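# Push a grey peg into the held sulfur ball

## Task

Pick up one of the grey pegs from the table and push it fully into a free hole of the yellow sulfur ball held by the other gripper, until the peg locks there.

## Robot and tools

Robot: two six-joint arms, left_arm and right_arm, each with a two-finger gripper. Left_arm base sits near (+0.015, +0.482, 0) m and right_arm near (-0.062, -0.634, 0) m in the scene frame. The scene frame has its origin at table height between the arms, +z up, +x out over the table, left_arm on the +y side. Image left/right is not arm left/right.

Frames: every hand pose, velocity, target and offset of an arm is in that arm's own base frame, which nearly matches the scene frame shifted to the base. Fixed cameras and the table use the scene frame. A gripper's fingers point along its +z and close along its x; end_effector_position is the midpoint between the pads, and the fingertips extend 17.5 mm past it. A block on the wrist sticks out about 10 cm toward the gripper's -y.

The 18-number row: one flat list covering both arms. Numbers 1-9 are left_arm: dx, dy, dz, rx, ry, rz, gripper position, force_limit, speed. Numbers 10-18 are the same nine for right_arm. All lie in [-1, 1]. dx..rz are an offset, not a pose: they count from that arm's Hand target at the start of the action or move, along its base axes, with 1.0 = 0.6 m or 180 degrees; rx, ry, rz form one rotation vector turning about the Hand target position. Six zeros re-request the current Hand target. Gripper position is absolute: +1 is open (50 mm gap), about -0.65 pads meet, -1 means close until stopped. force_limit -1/0/+1 is about 20/102/185 N per pad; speed -1/0/+1 is 20/85/150 mm/s. To leave a gripper unchanged, repeat its last three numbers; a 0 is a real command.

execute_actions(actions, cameras): actions is a list of actions; each action is up to 15 rows, one per 1/30 s step, a short table repeating its last row. Every row counts from the action's start pose, and each new action starts from the updated Hand target, so repeating an offset keeps moving. Images come back only for an empty actions list or when cameras names them (["all"], or names like cam_head_left).

move(target, speed, blend, stop_force, zero, blocking, cameras): straight-line paths toward offsets from the Hand targets. target is one 18-number row or a list of up to 15 rows, each counted from the same starting Hand targets. speed in m/s, 0.002 to 2, default 0.25 (turns up to twice that in rad/s). blend in m rounds corners of a list. stop_force in N, 10 to 80, one value for both arms: an arm's path ends when push against its motion exceeds it; use it only slowly, not while the gripper rotates, and omit it when backing away from contact. zero (default true) re-zeroes force before the move. blocking=false returns early and cannot combine with stop_force. Moves ignore obstacles and the other arm and last at most 10 s. The result adds a move: line such as done, off_target, moving, held or fault, plus limits (paced = clipped, held = withheld).

wait(seconds 0 to 10), stop() to brake a running move, zoom_image(camera, region [x0,y0,x1,y1] pixels, at most 504 by 504) on one of cam_head_left, cam_head_right, cam_left_wrist, cam_right_wrist (all 672x504), clear_fault(arm) after a reported torque or force fault, and finished_scene(scene) to end the scene once the peg is locked.

Motion limits: each step the command is clipped to 70 mm and 16 degrees from the measured pose, so a gripper may settle short; the next command, even zeros, asks again, or send the gap as an offset. Avoid paths near an arm's own base and wrist positions on the first joint's axis; near those poses force readings vanish and the arm can swing.

Reading results: end_effector_position in metres, quat_wxyz, velocities in m/s and rad/s, all in the arm's base frame, possibly a few cm off. Hand target is the last clipped commanded pose. Gripper object_status: 0 moving, 1 blocked while opening, 2 blocked while closing (a grip), 3 reached position or pads met (usually nothing held). Opening in mm is about (250 - position_measured) x 0.202. Joint torques, External joint torques and Flange force (gripper axes, includes held weight, noisy) reveal contact. "within noise" means the arm is still. MOTOR HOT warns of overheating; OVER-TEMPERATURE FAULT brakes the arm for 30-60 s.

Sequence: look with cameras, keep the ball gripped (status 2) in one hand, open the other gripper above a peg, descend slowly, close with -1, confirm status 2, lift, align the peg's axis with a free hole, then push in slowly with a modest stop_force and check the images for full, locked seating.

Avoid: dropping either part or letting anything leave the table; hard hits on the table or fixed objects; contact or squeezing between the two arms (the clearance check does not always stop it); targets far past firm contact, which cause faults of 144 N or joint limits (waist/shoulder 302, elbow 142, wrist joints 40 N m); releasing parts in motion; long stretched-out holds that heat motors.

Each tool is called after ">>>" as a command line: name --argument value for each argument, lists and objects as JSON in quotes; but a table of rows of numbers goes row by row, as --pt "numbers of a row", without its own name.

## Session

>>> execute_actions --actions '[]'

Scene clock: 0.00 s.
left_arm: end_effector_position=(+0.1753, -0.5555, +0.1827) position_measured=153 object_status=3 end_effector_quat_wxyz=(-0.001, +0.001, +0.773, -0.635) | right_arm: end_effector_position=(+0.6500, +0.0000, +0.3532) position_measured=3 object_status=3 end_effector_quat_wxyz=(+0.000, +0.707, +0.707, +0.000)
Joint positions: left_arm=[-1.101 0.194 2.579 -2.603 1.052 -0.19] | right_arm=[-0.053 0.167 1.62 0 1.354 -0.053]
Joint velocities: within noise
Joint torques (N m): no reading
External joint torques (N m): no reading
Flange force (N): no reading
Hand target: left_arm +0.1753, -0.5555, +0.1827; -0.001, +0.001, +0.773, -0.635 | right_arm +0.6500, +0.0000, +0.3532; +0.000, +0.707, +0.707, +0.000
Tool commands: left_gripper/position=-0.192157 left_gripper/force_limit=+1.0 left_gripper/speed=+1.0 right_gripper/position=+1.0 right_gripper/force_limit=+1.0 right_gripper/speed=+1.0

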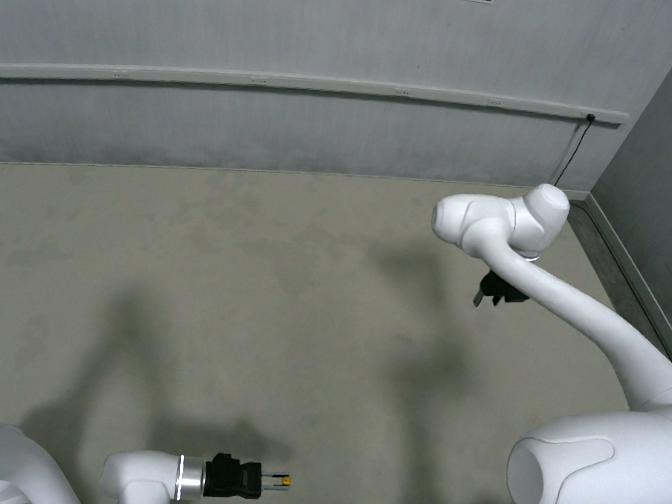

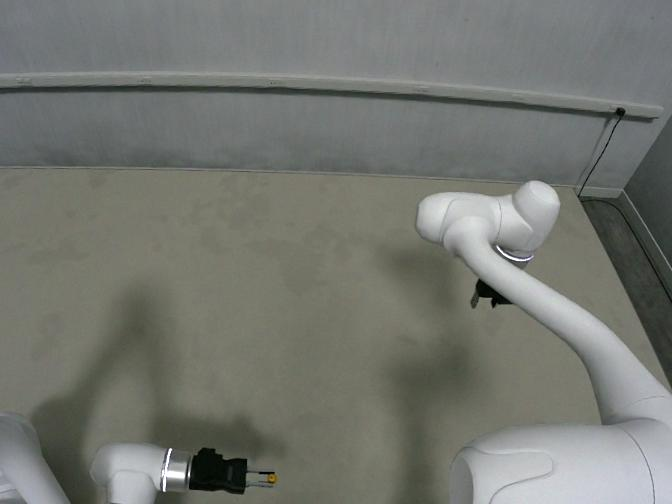

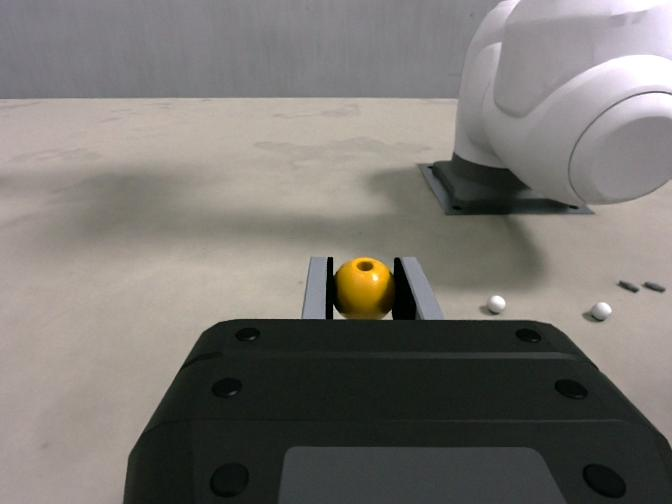

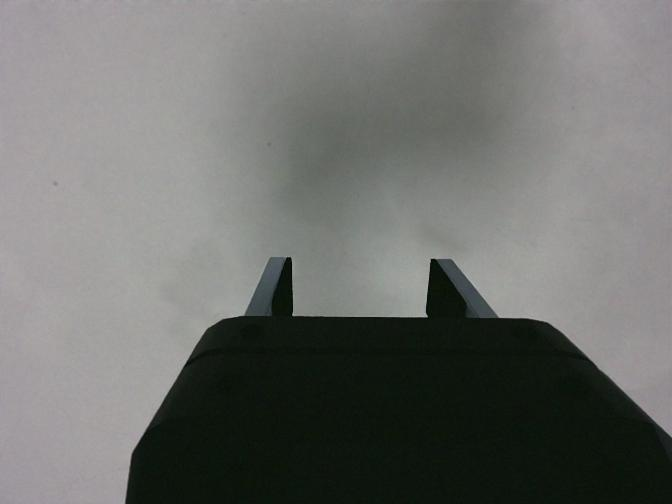

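>>> zoom_image --camera "cam_left_wrist" --region '[290, 230, 450, 350]'

>>> zoom_image --camera "cam_left_wrist" --region '[472, 230, 672, 380]'

>>> zoom_image --camera "cam_head_left" --region '[180, 404, 320, 504]'

Scaled by 3.150 from the camera's 672x504 image, which has a finer 960x720 frame.

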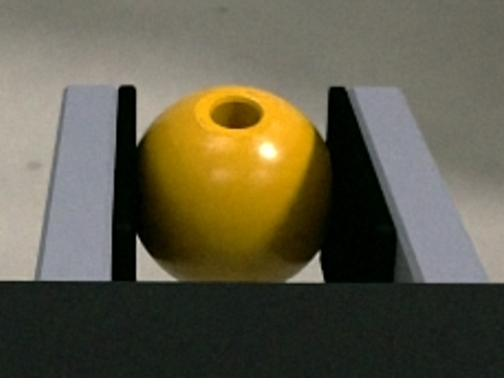

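Scaled by 2.520 from the camera's 672x504 image, which has a finer 960x720 frame.

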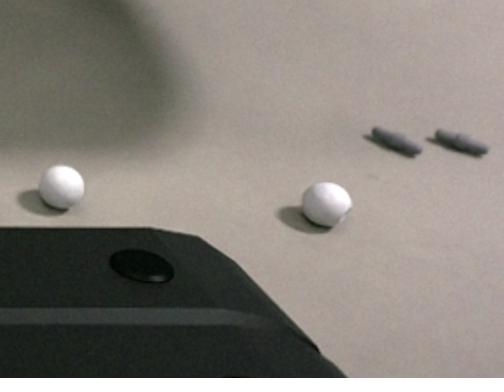

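Scaled by 3.600 from the camera's 672x504 image, which has a finer 960x720 frame.

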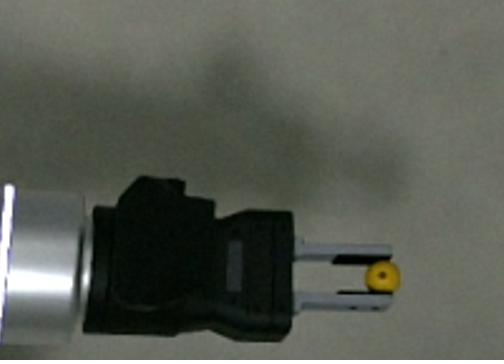

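>>> move --pt "0 0 0 0 0 0 -1 0 -1 -0.45 0 -0.04 0 0 0 1 1 1" --pt "0 0 0 0 0 0 -1 0 -1 -0.592 0.344 -0.06 0 0 0.194 1 1 1" --blend '[0.08,0]' --speed 0.3

>>> move --pt "0 0 0 0 0 0 -1 0 -1 -0.303 0.18 -0.05 0 0 0.194 1 1 1" --pt "0 0 0 0 0 0 -1 0 -1 -0.56 0.148 -0.1 0 0 0.36 1 1 1" --blend '[0.05,0]' --speed 0.3 --cameras '["all"]'

Scene clock: 7.60 s.
left_arm: end_effector_position=(+0.1753, -0.5555, +0.1827) position_measured=153 object_status=2 end_effector_quat_wxyz=(-0.001, +0.001, +0.773, -0.635) | right_arm: end_effector_position=(+0.2948, +0.2064, +0.3172) position_measured=3 object_status=3 end_effector_quat_wxyz=(+0.000, +0.462, +0.887, +0.000)
Joint positions: left_arm=[-1.101 0.194 2.579 -2.603 1.052 -0.19] | right_arm=[0.515 -0.301 2.119 0 1.323 -0.095]
Joint torques (N m): left_arm=[-1.68 -33.97 -14.34 -2.15 3.12 0.06] | right_arm=[2.91 -5.78 -42.23 4.42 0.29 -0.08]
External joint torques (N m): left_arm=[1.61 -2.77 -1.92 0.32 -0.17 -0.06] | right_arm=[-2.94 -4.85 0.13 -0.22 -0.23 0.08]
Flange force (N): left_arm=[-5.7 -9.0 -4.2] | right_arm=[-8.0 -9.7 -1.6]
Hand target: left_arm +0.1753, -0.5555, +0.1827; -0.001, +0.001, +0.773, -0.635 | right_arm +0.2948, +0.2064, +0.3172; +0.000, +0.462, +0.887, +0.000
Off the commanded pose: left_arm 0.000 m, 0 deg | right_arm 0.000 m, 0 deg.
move: done; blend cut to 0 m at target 1

Scene clock: 10.07 s.
left_arm: end_effector_position=(+0.1753, -0.5555, +0.1827) position_measured=153 object_status=2 end_effector_quat_wxyz=(-0.001, +0.001, +0.773, -0.635) | right_arm: end_effector_position=(-0.0412, +0.2951, +0.2571) position_measured=3 object_status=3 end_effector_quat_wxyz=(+0.000, -0.085, +0.996, +0.000)
Joint positions: left_arm=[-1.101 0.194 2.579 -2.603 1.052 -0.19] | right_arm=[1.593 -0.386 2.283 0 1.244 -0.147]
Joint torques (N m): left_arm=[-1.42 -34.17 -14.45 -2.08 3.09 0.03] | right_arm=[-0.82 4.18 -41.49 4.31 0.38 -0.31]
External joint torques (N m): left_arm=[1.35 -2.31 -1.88 0.24 -0.14 -0.03] | right_arm=[0.78 -5.56 0.23 -0.21 -0.32 0.31]
Flange force (N): left_arm=[-4.9 -7.6 -3.1] | right_arm=[4.0 -10.7 -2.8]
Hand target: left_arm +0.1753, -0.5555, +0.1827; -0.001, +0.001, +0.773, -0.635 | right_arm -0.0412, +0.2952, +0.2572; +0.000, -0.085, +0.996, +0.000
Off the commanded pose: left_arm 0.000 m, 0 deg | right_arm 0.000 m, 0 deg.
move: done
camera_calibration:
cam_right_wrist: T_world_to_cam=[[-0.98252, -0.186022, 0.00715807, 0.0232063], [-0.173511, 0.92902, 0.326828, -0.342759], [-0.067447, 0.319872, -0.945057, 0.273604], [0, 0, 0, 1]] pos_world=[-0.0182181, 0.235228, 0.370428]

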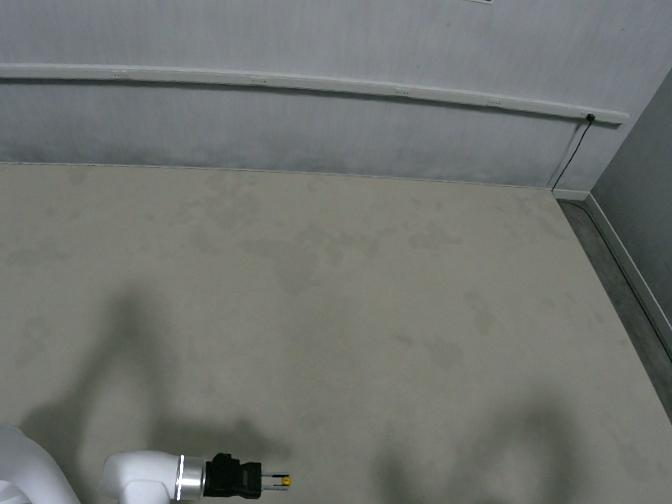

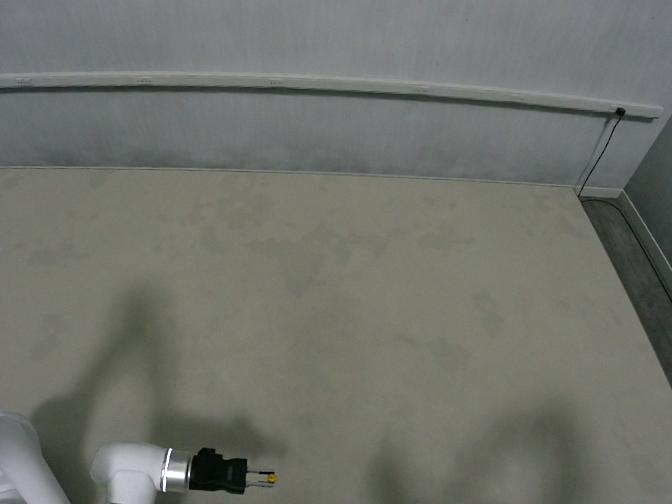

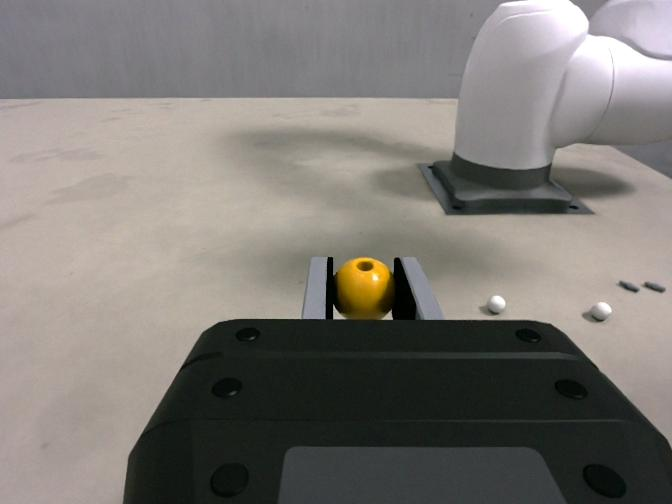

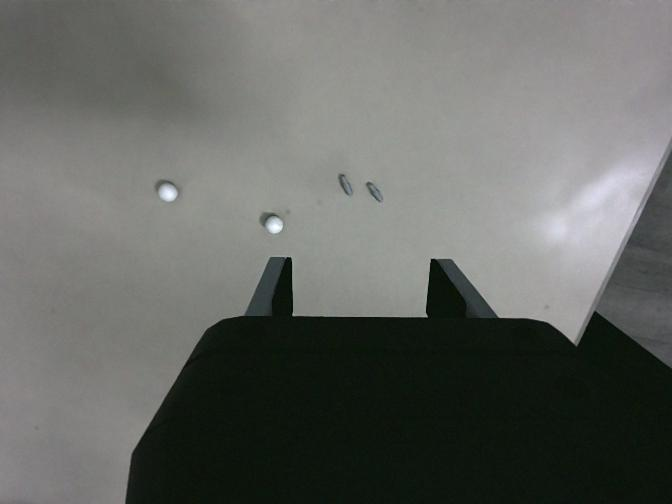

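>>> zoom_image --camera "cam_right_wrist" --region '[240, 160, 400, 280]'

>>> zoom_image --camera "cam_right_wrist" --region '[325, 165, 395, 215]'

Scaled by 3.150 from the camera's 672x504 image, which has a finer 960x720 frame.

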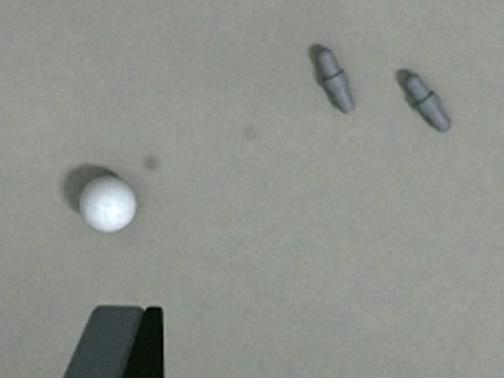

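Scaled by 7.200 from the camera's 672x504 image, which has a finer 960x720 frame.

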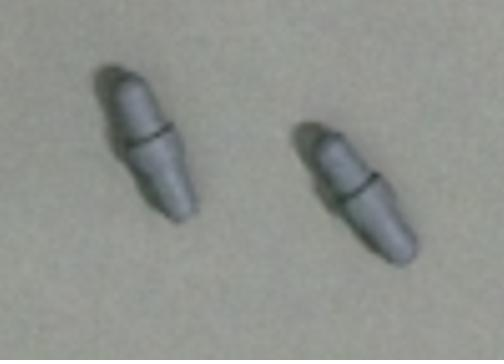

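>>> move --target '[0,0,0,0,0,0,-1,0,-1,-0.03,0.02,-0.275,0,0,0,1,1,1]' --cameras '["cam_right_wrist"]'

>>> zoom_image --camera "cam_right_wrist" --region '[275, 130, 415, 235]'

Scene clock: 12.60 s.
left_arm: end_effector_position=(+0.1753, -0.5555, +0.1827) position_measured=153 object_status=2 end_effector_quat_wxyz=(-0.001, +0.001, +0.773, -0.635) | right_arm: end_effector_position=(-0.0592, +0.3072, +0.0922) position_measured=3 object_status=3 end_effector_quat_wxyz=(+0.000, -0.085, +0.996, +0.000)
Joint positions: left_arm=[-1.101 0.194 2.579 -2.603 1.052 -0.19] | right_arm=[1.651 -0.157 2.481 0 0.818 -0.09]
Joint torques (N m): left_arm=[-1.82 -34.27 -14.33 -2.18 3.11 0.1] | right_arm=[0.29 -8.61 -32.2 3.39 0.18 -0.18]
External joint torques (N m): left_arm=[1.8 -2.49 -1.81 0.37 -0.17 -0.1] | right_arm=[-0.24 -7 0.5 -0.23 -0.1 0.18]
Flange force (N): left_arm=[-6.5 -8.2 -4.3] | right_arm=[-0.5 -14.2 -11.7]
Hand target: left_arm +0.1753, -0.5555, +0.1827; -0.001, +0.001, +0.773, -0.635 | right_arm -0.0592, +0.3072, +0.0922; +0.000, -0.085, +0.996, +0.000
Off the commanded pose: left_arm 0.000 m, 0 deg | right_arm 0.000 m, 0 deg.
move: done
camera_calibration:
cam_right_wrist: T_world_to_cam=[[-0.982502, -0.186119, 0.00708459, 0.008974], [-0.173612, 0.928928, 0.327035, -0.30316], [-0.0674484, 0.320082, -0.944986, 0.112644], [0, 0, 0, 1]] pos_world=[-0.0362177, 0.247229, 0.205527]
Images, in order (width x height): cam_right_wrist 672x504.

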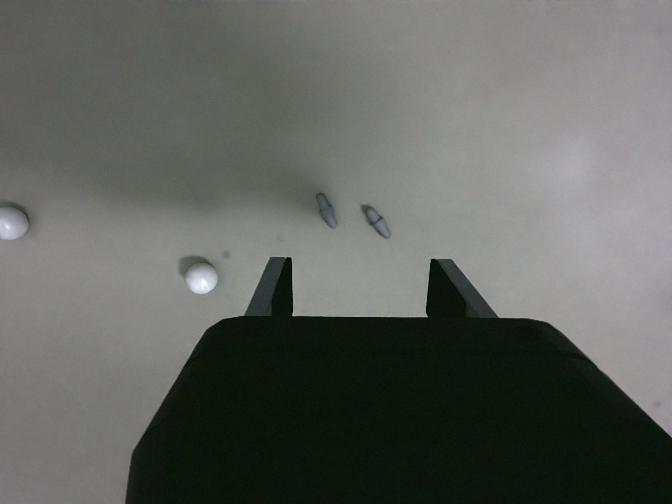

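Scaled by 3.600 from the camera's 672x504 image, which has a finer 960x720 frame.

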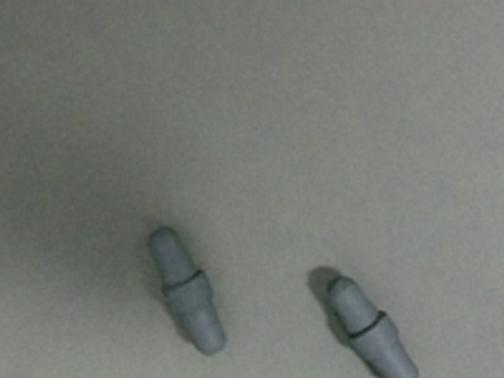

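>>> zoom_image --camera "cam_right_wrist" --region '[310, 185, 400, 245]'

>>> zoom_image --camera "cam_right_wrist" --region '[355, 197, 397, 245]'

Scaled by 5.600 from the camera's 672x504 image, which has a finer 960x720 frame.

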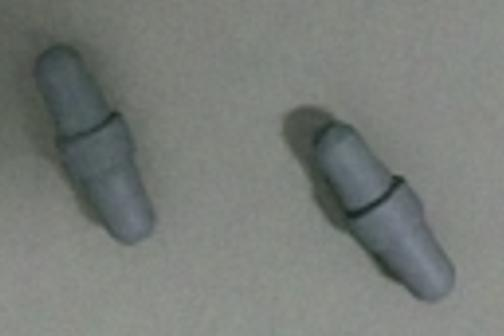

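Scaled by 10.500 from the camera's 672x504 image, which has a finer 960x720 frame.

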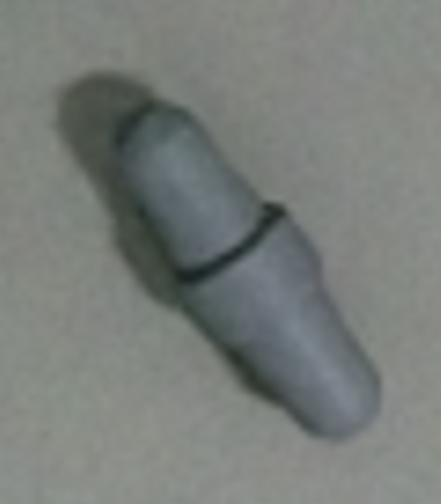

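>>> execute_actions --actions '[]'

>>> zoom_image --camera "cam_left_wrist" --region '[295, 245, 455, 325]'

>>> zoom_image --camera "cam_head_right" --region '[180, 434, 290, 504]'

>>> zoom_image --camera "cam_right_wrist" --region '[235, 245, 515, 325]'

Scene clock: 18.23 s.
left_arm: end_effector_position=(+0.1753, -0.5555, +0.1827) position_measured=153 object_status=2 end_effector_quat_wxyz=(-0.001, +0.001, +0.773, -0.635) | right_arm: end_effector_position=(-0.0592, +0.3072, +0.0922) position_measured=3 object_status=3 end_effector_quat_wxyz=(+0.000, -0.085, +0.996, +0.000)
Joint positions: left_arm=[-1.101 0.194 2.579 -2.603 1.052 -0.19] | right_arm=[1.651 -0.157 2.481 0 0.818 -0.09]
Joint velocities: within noise
Joint torques (N m): left_arm=[-1.64 -34.16 -14.3 -2.12 3.11 0.11] | right_arm=[-0.1 -9.31 -32.35 3.39 0.41 -0.16]
External joint torques (N m): left_arm=[1.69 -2.56 -2.08 0.28 -0.16 -0.11] | right_arm=[-0.1 -5.36 0.67 -0.23 -0.35 0.16]
Flange force (N): left_arm=[-6.1 -8.6 -3.7] | right_arm=[0.0 -11.1 -7.9]
Hand target: left_arm +0.1753, -0.5555, +0.1827; -0.001, +0.001, +0.773, -0.635 | right_arm -0.0592, +0.3072, +0.0922; +0.000, -0.085, +0.996, +0.000
Tool commands: left_gripper/position=-1.0 left_gripper/force_limit=+0.0 left_gripper/speed=-1.0 right_gripper/position=+1.0 right_gripper/force_limit=+1.0 right_gripper/speed=+1.0
Off the commanded pose: left_arm 0.000 m, 0 deg | right_arm 0.000 m, 0 deg.
camera_calibration:
cam_left_wrist: T_world_to_cam=[[-0.999927, 0.000654424, 0.0121001, 0.183437], [-0.0100671, 0.51093, -0.859563, 0.460418], [-0.0067448, -0.859622, -0.510886, -0.251125], [0, 0, 0, 1]] pos_world=[0.186365, -0.451234, 0.265243]
cam_right_wrist: T_world_to_cam=[[-0.982502, -0.186119, 0.00708459, 0.008974], [-0.173612, 0.928928, 0.327035, -0.30316], [-0.0674484, 0.320082, -0.944986, 0.112644], [0, 0, 0, 1]] pos_world=[-0.0362177, 0.247229, 0.205527]

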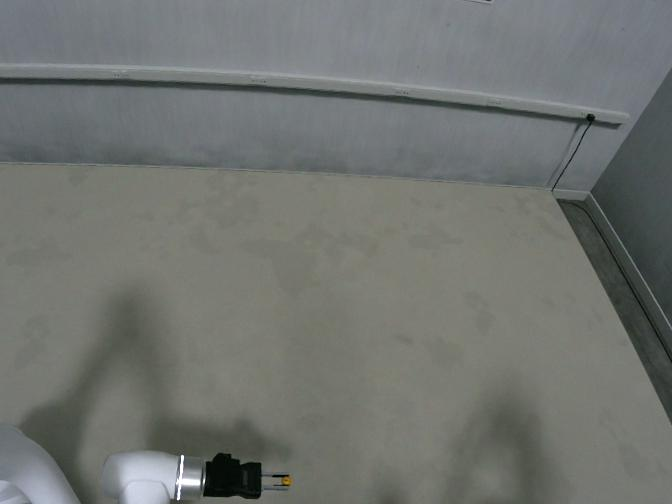

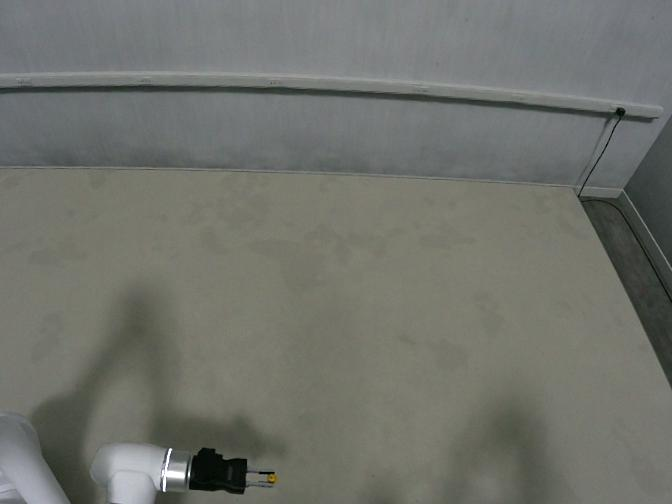

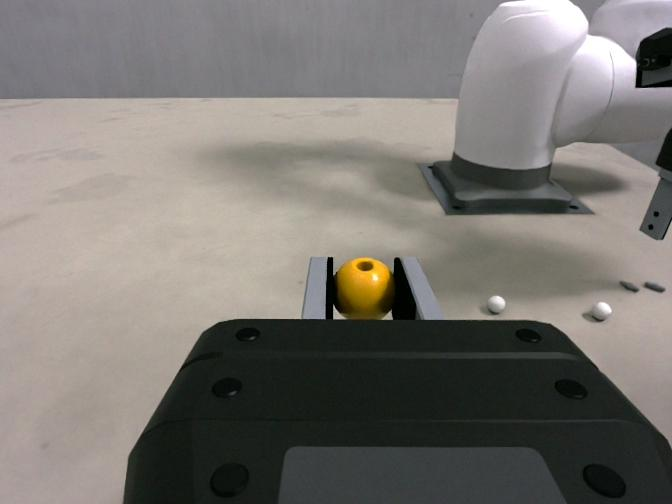

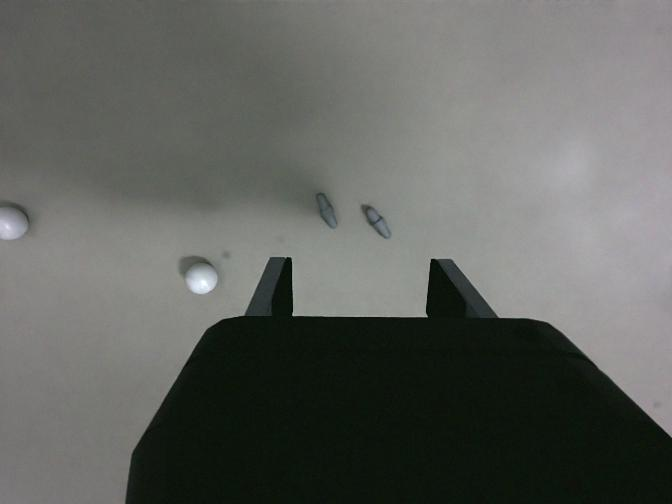

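Scaled by 3.150 from the camera's 672x504 image, which has a finer 960x720 frame.

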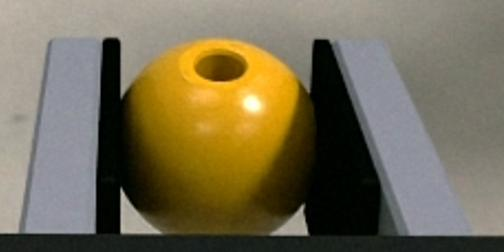

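Scaled by 4.582 from the camera's 672x504 image, which has a finer 960x720 frame.

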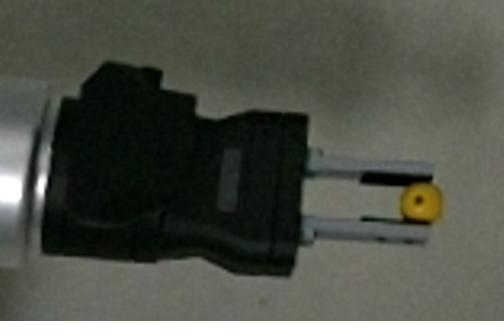

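Scaled by 1.800 from the camera's 672x504 image, which has a finer 960x720 frame.

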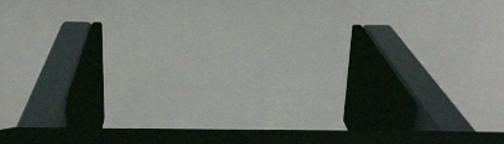

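>>> move --target '[0,0,0,0,0,0,-1,0,-1,0.018,-0.001,-0.035,-0.2878,-0.1069,0.1090,-0.155,0,0]' --cameras '["cam_right_wrist","cam_left_wrist"]'

>>> zoom_image --camera "cam_right_wrist" --region '[250, 150, 470, 330]'

>>> zoom_image --camera "cam_left_wrist" --region '[532, 180, 672, 300]'

Scene clock: 26.27 s.
left_arm: end_effector_position=(+0.1753, -0.5555, +0.1827) position_measured=153 object_status=2 end_effector_quat_wxyz=(-0.001, +0.001, +0.773, -0.635) | right_arm: end_effector_position=(-0.0484, +0.3066, +0.0712) position_measured=175 object_status=3 end_effector_quat_wxyz=(+0.123, -0.237, +0.855, -0.445)
Joint positions: left_arm=[-1.101 0.194 2.579 -2.603 1.052 -0.19] | right_arm=[1.83 0.419 2.188 -0.231 1.478 -0.143]
Joint torques (N m): left_arm=[-1.56 -34.13 -14.55 -2.15 3.08 0.08] | right_arm=[0.38 -56.76 -19.67 2 2.6 -0.14]
External joint torques (N m): left_arm=[1.6 -2.67 -1.78 0.31 -0.13 -0.08] | right_arm=[-0.41 -5.15 0.79 -0.22 -0.1 0.14]
Flange force (N): left_arm=[-5.6 -8.6 -4.2] | right_arm=[0.5 -10.8 0.9]
Hand target: left_arm +0.1753, -0.5555, +0.1827; -0.001, +0.001, +0.773, -0.635 | right_arm -0.0484, +0.3066, +0.0712; +0.123, -0.237, +0.855, -0.445
Off the commanded pose: left_arm 0.000 m, 0 deg | right_arm 0.000 m, 0 deg.
move: done
camera_calibration:
cam_left_wrist: T_world_to_cam=[[-0.999927, 0.000654424, 0.0121001, 0.183437], [-0.0100671, 0.51093, -0.859563, 0.460418], [-0.0067448, -0.859622, -0.510886, -0.251125], [0, 0, 0, 1]] pos_world=[0.186365, -0.451234, 0.265243]
cam_right_wrist: T_world_to_cam=[[-0.854743, -0.518733, 0.0181612, 0.126999], [-0.429525, 0.68724, -0.585841, -0.167194], [0.291414, -0.508544, -0.810222, 0.355532], [0, 0, 0, 1]] pos_world=[-0.0668699, 0.361585, 0.187805]
Images, in order (width x height): cam_left_wrist 672x504, cam_right_wrist 672x504.

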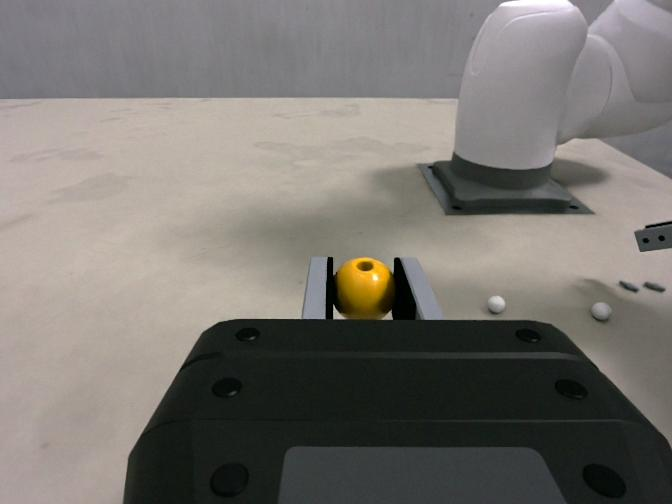

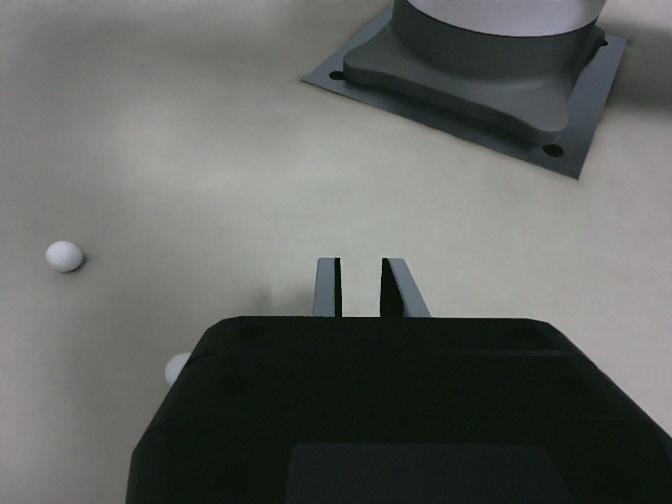

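Scaled by 2.291 from the camera's 672x504 image, which has a finer 960x720 frame.

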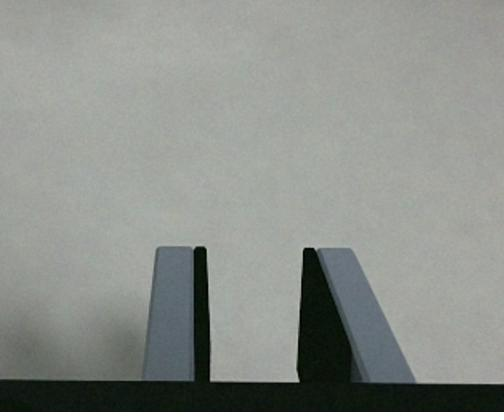

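Scaled by 3.600 from the camera's 672x504 image, which has a finer 960x720 frame.

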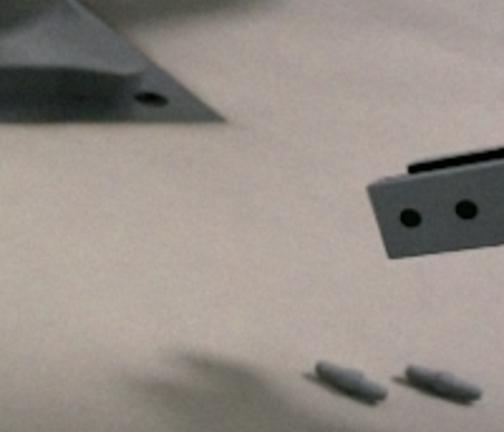

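>>> move --target '[0,0,0,0,0,0,-1,0,-1,0,0,-0.06,0,0,0,-0.155,0,0]' --cameras '["cam_right_wrist","cam_left_wrist"]' --speed 0.1

>>> zoom_image --camera "cam_right_wrist" --region '[290, 200, 450, 330]'

>>> zoom_image --camera "cam_left_wrist" --region '[602, 250, 672, 310]'

Scene clock: 28.23 s.
left_arm: end_effector_position=(+0.1753, -0.5555, +0.1827) position_measured=153 object_status=2 end_effector_quat_wxyz=(-0.001, +0.001, +0.773, -0.635) | right_arm: end_effector_position=(-0.0484, +0.3066, +0.0352) position_measured=175 object_status=3 end_effector_quat_wxyz=(+0.123, -0.237, +0.855, -0.445)
Joint positions: left_arm=[-1.101 0.194 2.579 -2.603 1.052 -0.19] | right_arm=[1.83 0.482 2.196 -0.233 1.408 -0.126]
Joint torques (N m): left_arm=[-1.82 -34.04 -14.39 -2.16 3.08 0.1] | right_arm=[0.43 -59.16 -17.17 1.84 2.78 -0.11]
External joint torques (N m): left_arm=[1.85 -2.66 -1.88 0.33 -0.13 -0.09] | right_arm=[-0.13 -6 1.07 -0.26 -0.27 0.11]
Flange force (N): left_arm=[-6.5 -8.6 -4.5] | right_arm=[1.1 -12.5 0.6]
Hand target: left_arm +0.1753, -0.5555, +0.1827; -0.001, +0.001, +0.773, -0.635 | right_arm -0.0484, +0.3066, +0.0352; +0.123, -0.237, +0.855, -0.445
Off the commanded pose: left_arm 0.000 m, 0 deg | right_arm 0.000 m, 0 deg.
move: done
camera_calibration:
cam_left_wrist: T_world_to_cam=[[-0.999927, 0.000654424, 0.0121001, 0.183437], [-0.0100671, 0.51093, -0.859563, 0.460418], [-0.0067448, -0.859622, -0.510886, -0.251125], [0, 0, 0, 1]] pos_world=[0.186365, -0.451234, 0.265243]
cam_right_wrist: T_world_to_cam=[[-0.854738, -0.51874, 0.0182331, 0.127644], [-0.42953, 0.68715, -0.585943, -0.188236], [0.291423, -0.50866, -0.810147, 0.326396], [0, 0, 0, 1]] pos_world=[-0.0668698, 0.361585, 0.151805]
Images, in order (width x height): cam_left_wrist 672x504, cam_right_wrist 672x504.

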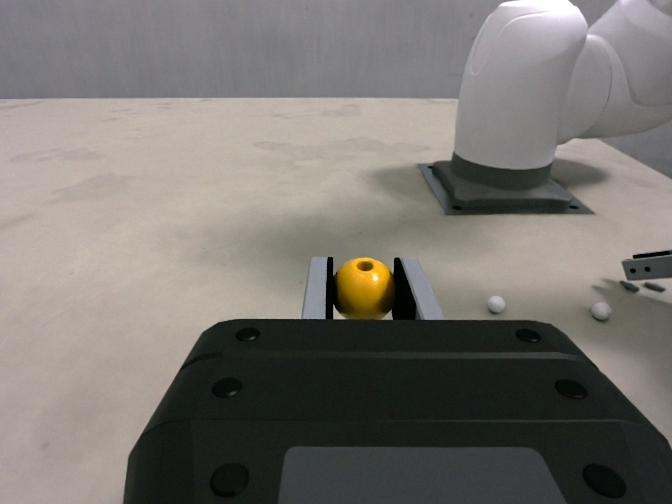

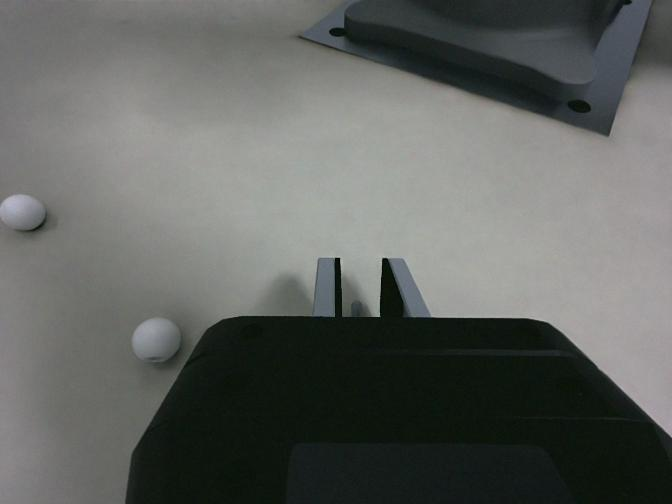

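Scaled by 3.150 from the camera's 672x504 image, which has a finer 960x720 frame.

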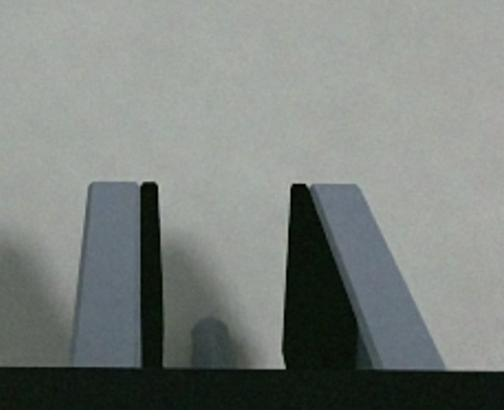

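Scaled by 7.200 from the camera's 672x504 image, which has a finer 960x720 frame.

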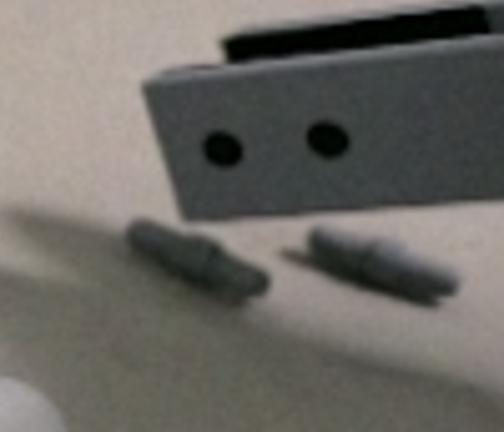

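>>> move --target '[0,0,0,0,0,0,-1,0,-1,-0.0013,0.0022,-0.02,0,0,0,-0.155,0,0]' --cameras '["cam_right_wrist","cam_left_wrist"]' --speed 0.05

>>> zoom_image --camera "cam_right_wrist" --region '[290, 200, 450, 330]'

>>> zoom_image --camera "cam_left_wrist" --region '[602, 250, 672, 310]'

Scene clock: 32.67 s.
left_arm: end_effector_position=(+0.1753, -0.5555, +0.1827) position_measured=153 object_status=2 end_effector_quat_wxyz=(-0.001, +0.001, +0.773, -0.635) | right_arm: end_effector_position=(-0.0492, +0.3079, +0.0232) position_measured=175 object_status=3 end_effector_quat_wxyz=(+0.123, -0.237, +0.855, -0.445)
Joint positions: left_arm=[-1.101 0.194 2.579 -2.603 1.052 -0.19] | right_arm=[1.831 0.504 2.195 -0.234 1.387 -0.121]
Joint torques (N m): left_arm=[-1.95 -33.69 -14.49 -2.19 3.09 0.1] | right_arm=[0.44 -62.12 -16.19 1.72 2.74 -0.09]
External joint torques (N m): left_arm=[1.9 -2.99 -1.74 0.36 -0.14 -0.1] | right_arm=[-0.48 -4.56 0.89 -0.22 -0.23 0.09]
Flange force (N): left_arm=[-6.4 -9.3 -5.2] | right_arm=[0.1 -9.7 0.6]
Hand target: left_arm +0.1753, -0.5555, +0.1827; -0.001, +0.001, +0.773, -0.635 | right_arm -0.0492, +0.3079, +0.0232; +0.123, -0.237, +0.855, -0.445
Off the commanded pose: left_arm 0.000 m, 0 deg | right_arm 0.000 m, 0 deg.
move: done
camera_calibration:
cam_right_wrist: T_world_to_cam=[[-0.854738, -0.51874, 0.0182331, 0.127854], [-0.42953, 0.68715, -0.585943, -0.196504], [0.291423, -0.50866, -0.810147, 0.317568], [0, 0, 0, 1]] pos_world=[-0.0676698, 0.362885, 0.139805]
Images, in order (width x height): cam_left_wrist 672x504, cam_right_wrist 672x504.

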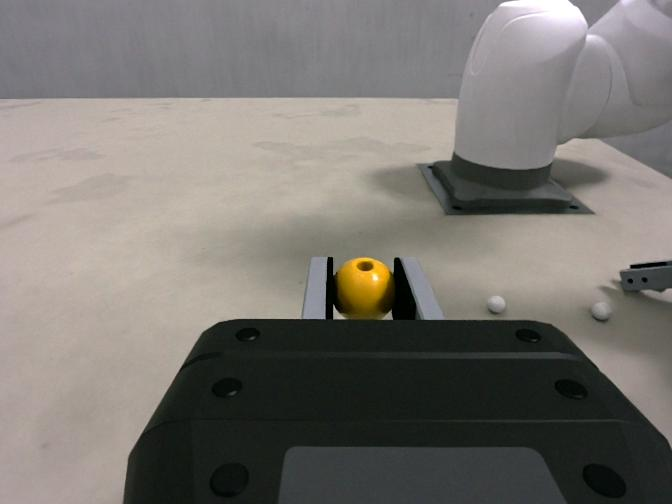

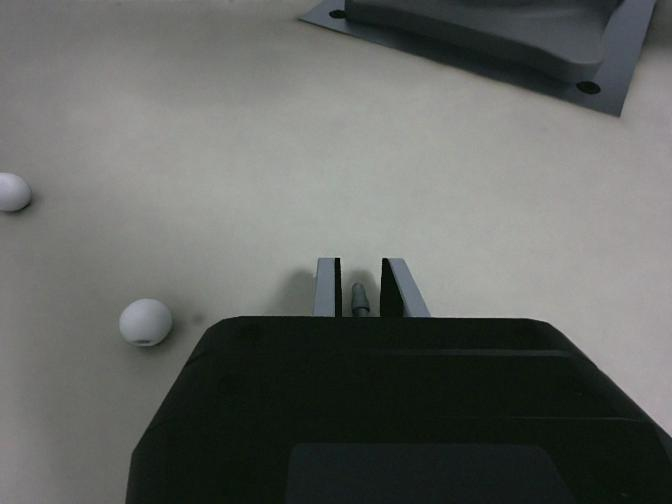

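Scaled by 3.150 from the camera's 672x504 image, which has a finer 960x720 frame.

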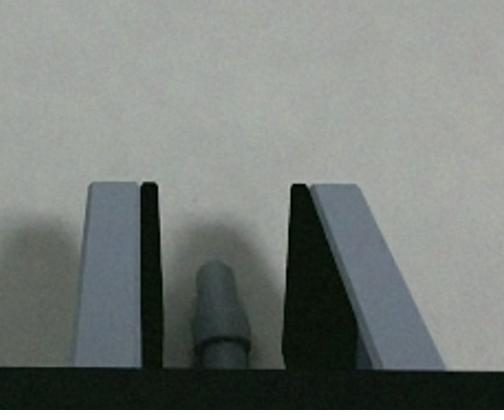

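Scaled by 7.200 from the camera's 672x504 image, which has a finer 960x720 frame.

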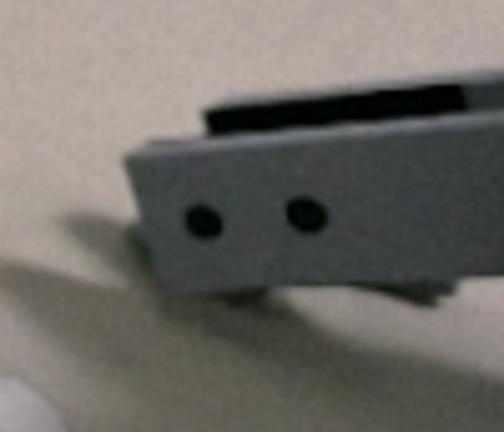

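>>> move --target '[0,0,0,0,0,0,-1,0,-1,0,0,-0.0083,0,0,0,-0.155,0,0]' --cameras '["cam_right_wrist","cam_left_wrist"]' --speed 0.006 --stop_force 10

>>> zoom_image --camera "cam_left_wrist" --region '[602, 250, 672, 310]'

>>> zoom_image --camera "cam_right_wrist" --region '[290, 200, 450, 330]'

Scene clock: 34.47 s.
left_arm: end_effector_position=(+0.1753, -0.5555, +0.1827) position_measured=153 object_status=2 end_effector_quat_wxyz=(-0.001, +0.001, +0.773, -0.635) | right_arm: end_effector_position=(-0.0491, +0.3079, +0.0192) position_measured=175 object_status=3 end_effector_quat_wxyz=(+0.123, -0.237, +0.855, -0.445)
Joint positions: left_arm=[-1.101 0.194 2.579 -2.603 1.052 -0.19] | right_arm=[1.831 0.512 2.196 -0.234 1.38 -0.119]
Joint torques (N m): left_arm=[-1.73 -34.47 -14.42 -2.16 3.13 0.09] | right_arm=[-0.54 -54.51 -12.36 1.99 -1.37 -0.12]
External joint torques (N m): left_arm=[1.73 -2.26 -1.81 0.34 -0.19 -0.09] | right_arm=[0.4 -11.99 -2.64 -0.51 3.87 0.12]
Flange force (N): left_arm=[-6.3 -7.7 -3.8] | right_arm=[0.9 -24.2 -16.1]
Hand target: left_arm +0.1753, -0.5555, +0.1827; -0.001, +0.001, +0.773, -0.635 | right_arm -0.0491, +0.3079, +0.0192; +0.123, -0.237, +0.855, -0.445 (not the last commanded pose)
Off the commanded pose: left_arm 0.000 m, 0 deg | right_arm 0.001 m, 0 deg.
move: contact (right_arm)
camera_calibration:
cam_right_wrist: T_world_to_cam=[[-0.854707, -0.51879, 0.0182364, 0.127947], [-0.429523, 0.687037, -0.586081, -0.198788], [0.291524, -0.50876, -0.810048, 0.314358], [0, 0, 0, 1]] pos_world=[-0.0676697, 0.362885, 0.135806]
Images, in order (width x height): cam_left_wrist 672x504, cam_right_wrist 672x504.

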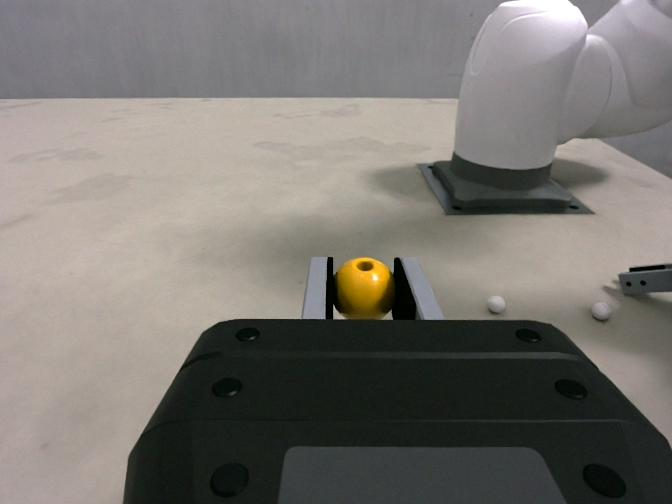

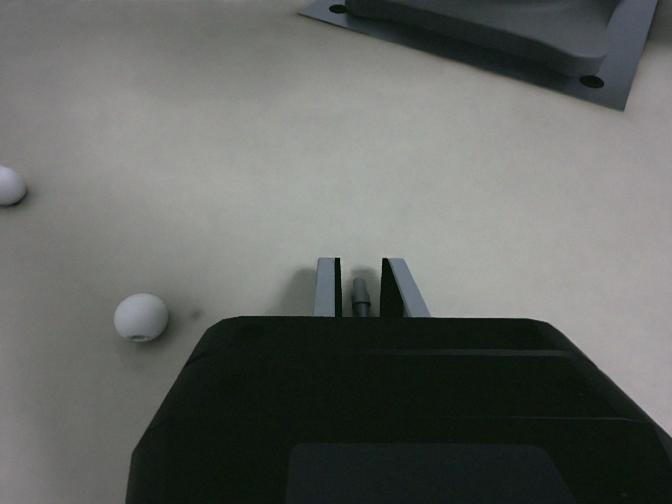

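Scaled by 7.200 from the camera's 672x504 image, which has a finer 960x720 frame.

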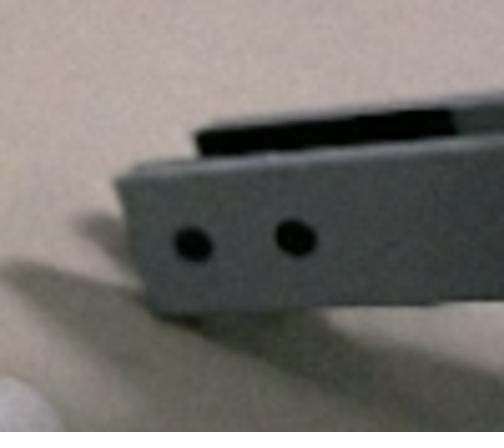

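Scaled by 3.150 from the camera's 672x504 image, which has a finer 960x720 frame.

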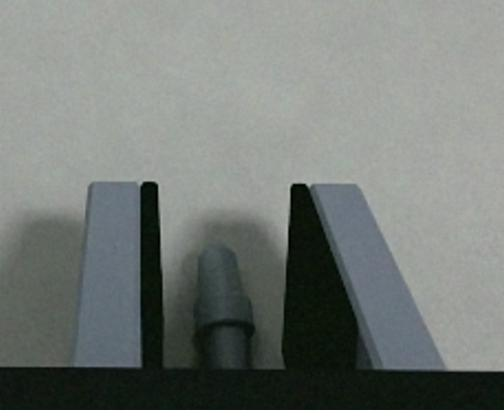

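>>> move --pt "0 0 0 0 0 0 -1 0 -1 -0.0008 0.0015 0.0013 0 0 0 -0.155 0 -1" --speed 0.02

>>> move --target '[0,0,0,0,0,0,-1,0,-1,0,0,0,0,0,0,-1,0,-1]' --cameras '["cam_right_wrist","cam_left_wrist"]'

>>> zoom_image --camera "cam_right_wrist" --region '[290, 200, 450, 330]'

Scene clock: 36.10 s.
left_arm: end_effector_position=(+0.1753, -0.5555, +0.1827) position_measured=153 object_status=2 end_effector_quat_wxyz=(-0.001, +0.001, +0.773, -0.635) | right_arm: end_effector_position=(-0.0496, +0.3088, +0.0200) position_measured=175 object_status=3 end_effector_quat_wxyz=(+0.123, -0.237, +0.855, -0.445)
Joint positions: left_arm=[-1.101 0.194 2.579 -2.603 1.052 -0.19] | right_arm=[1.831 0.511 2.194 -0.233 1.382 -0.119]
Joint torques (N m): left_arm=[-1.84 -33.86 -14.5 -2.13 3.08 0.07] | right_arm=[0.09 -61.89 -16.12 1.77 2.86 -0.08]
External joint torques (N m): left_arm=[1.78 -2.82 -1.79 0.3 -0.13 -0.06] | right_arm=[-0.14 -4.88 1.14 -0.3 -0.34 0.08]
Flange force (N): left_arm=[-6.0 -8.9 -4.6] | right_arm=[0.8 -10.4 1.0]
Hand target: left_arm +0.1753, -0.5555, +0.1827; -0.001, +0.001, +0.773, -0.635 | right_arm -0.0496, +0.3088, +0.0200; +0.123, -0.237, +0.855, -0.445
Off the commanded pose: left_arm 0.000 m, 0 deg | right_arm 0.000 m, 0 deg.
move: done

Scene clock: 37.10 s.
left_arm: end_effector_position=(+0.1753, -0.5555, +0.1827) position_measured=153 object_status=2 end_effector_quat_wxyz=(-0.001, +0.001, +0.773, -0.635) | right_arm: end_effector_position=(-0.0496, +0.3088, +0.0200) position_measured=252 object_status=0 end_effector_quat_wxyz=(+0.123, -0.237, +0.855, -0.445)
Joint positions: left_arm=[-1.101 0.194 2.579 -2.603 1.052 -0.19] | right_arm=[1.831 0.511 2.194 -0.233 1.382 -0.119]
Joint torques (N m): left_arm=[-1.76 -34.39 -14.59 -2.15 3.1 0.09] | right_arm=[0.42 -61.8 -15.99 1.66 2.88 -0.08]
External joint torques (N m): left_arm=[1.78 -2.34 -1.71 0.32 -0.16 -0.09] | right_arm=[-0.53 -5.14 0.78 -0.17 -0.37 0.08]
Flange force (N): left_arm=[-6.3 -7.7 -4.1] | right_arm=[0.1 -10.6 0.5]
Hand target: left_arm +0.1753, -0.5555, +0.1827; -0.001, +0.001, +0.773, -0.635 | right_arm -0.0496, +0.3088, +0.0200; +0.123, -0.237, +0.855, -0.445
Off the commanded pose: left_arm 0.000 m, 0 deg | right_arm 0.000 m, 0 deg.
move: done
camera_calibration:
cam_right_wrist: T_world_to_cam=[[-0.854707, -0.51879, 0.0182364, 0.127972], [-0.429523, 0.687037, -0.586081, -0.199152], [0.291524, -0.50876, -0.810048, 0.31561], [0, 0, 0, 1]] pos_world=[-0.0681697, 0.363785, 0.136606]
Images, in order (width x height): cam_left_wrist 672x504, cam_right_wrist 672x504.

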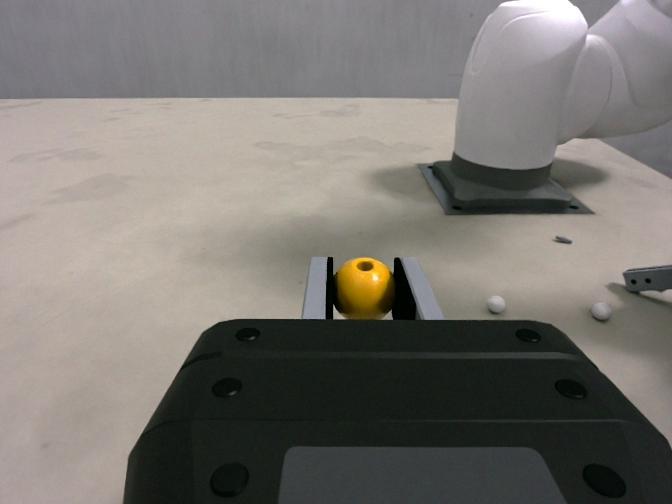

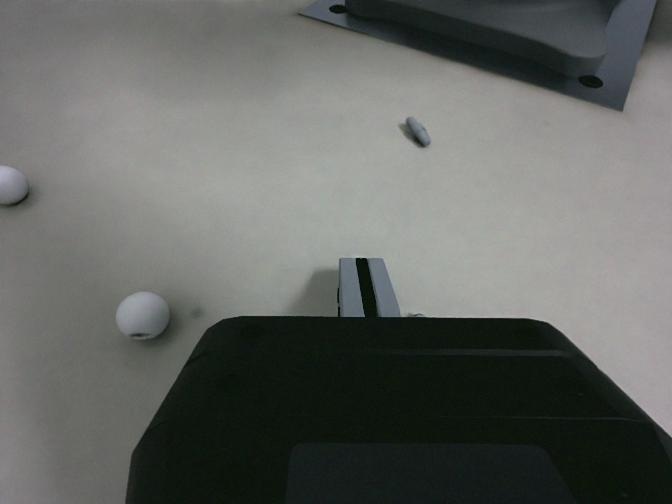

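Scaled by 3.150 from the camera's 672x504 image, which has a finer 960x720 frame.

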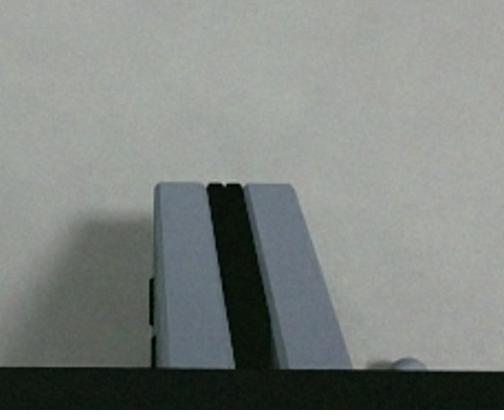

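>>> zoom_image --camera "cam_right_wrist" --region '[390, 100, 450, 160]'

>>> zoom_image --camera "cam_left_wrist" --region '[532, 220, 602, 280]'

Scaled by 8.400 from the camera's 672x504 image, which has a finer 960x720 frame.

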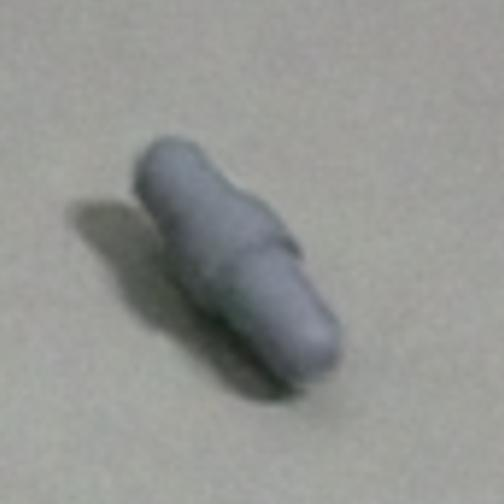

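Scaled by 7.200 from the camera's 672x504 image, which has a finer 960x720 frame.

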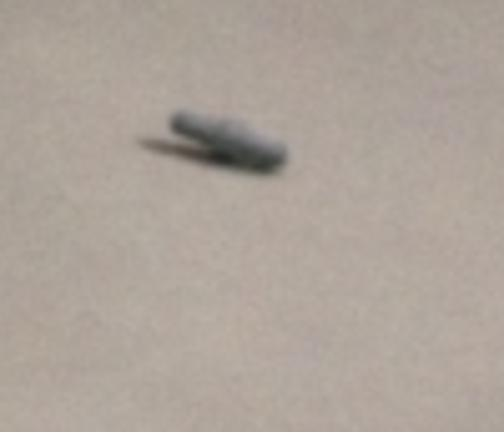

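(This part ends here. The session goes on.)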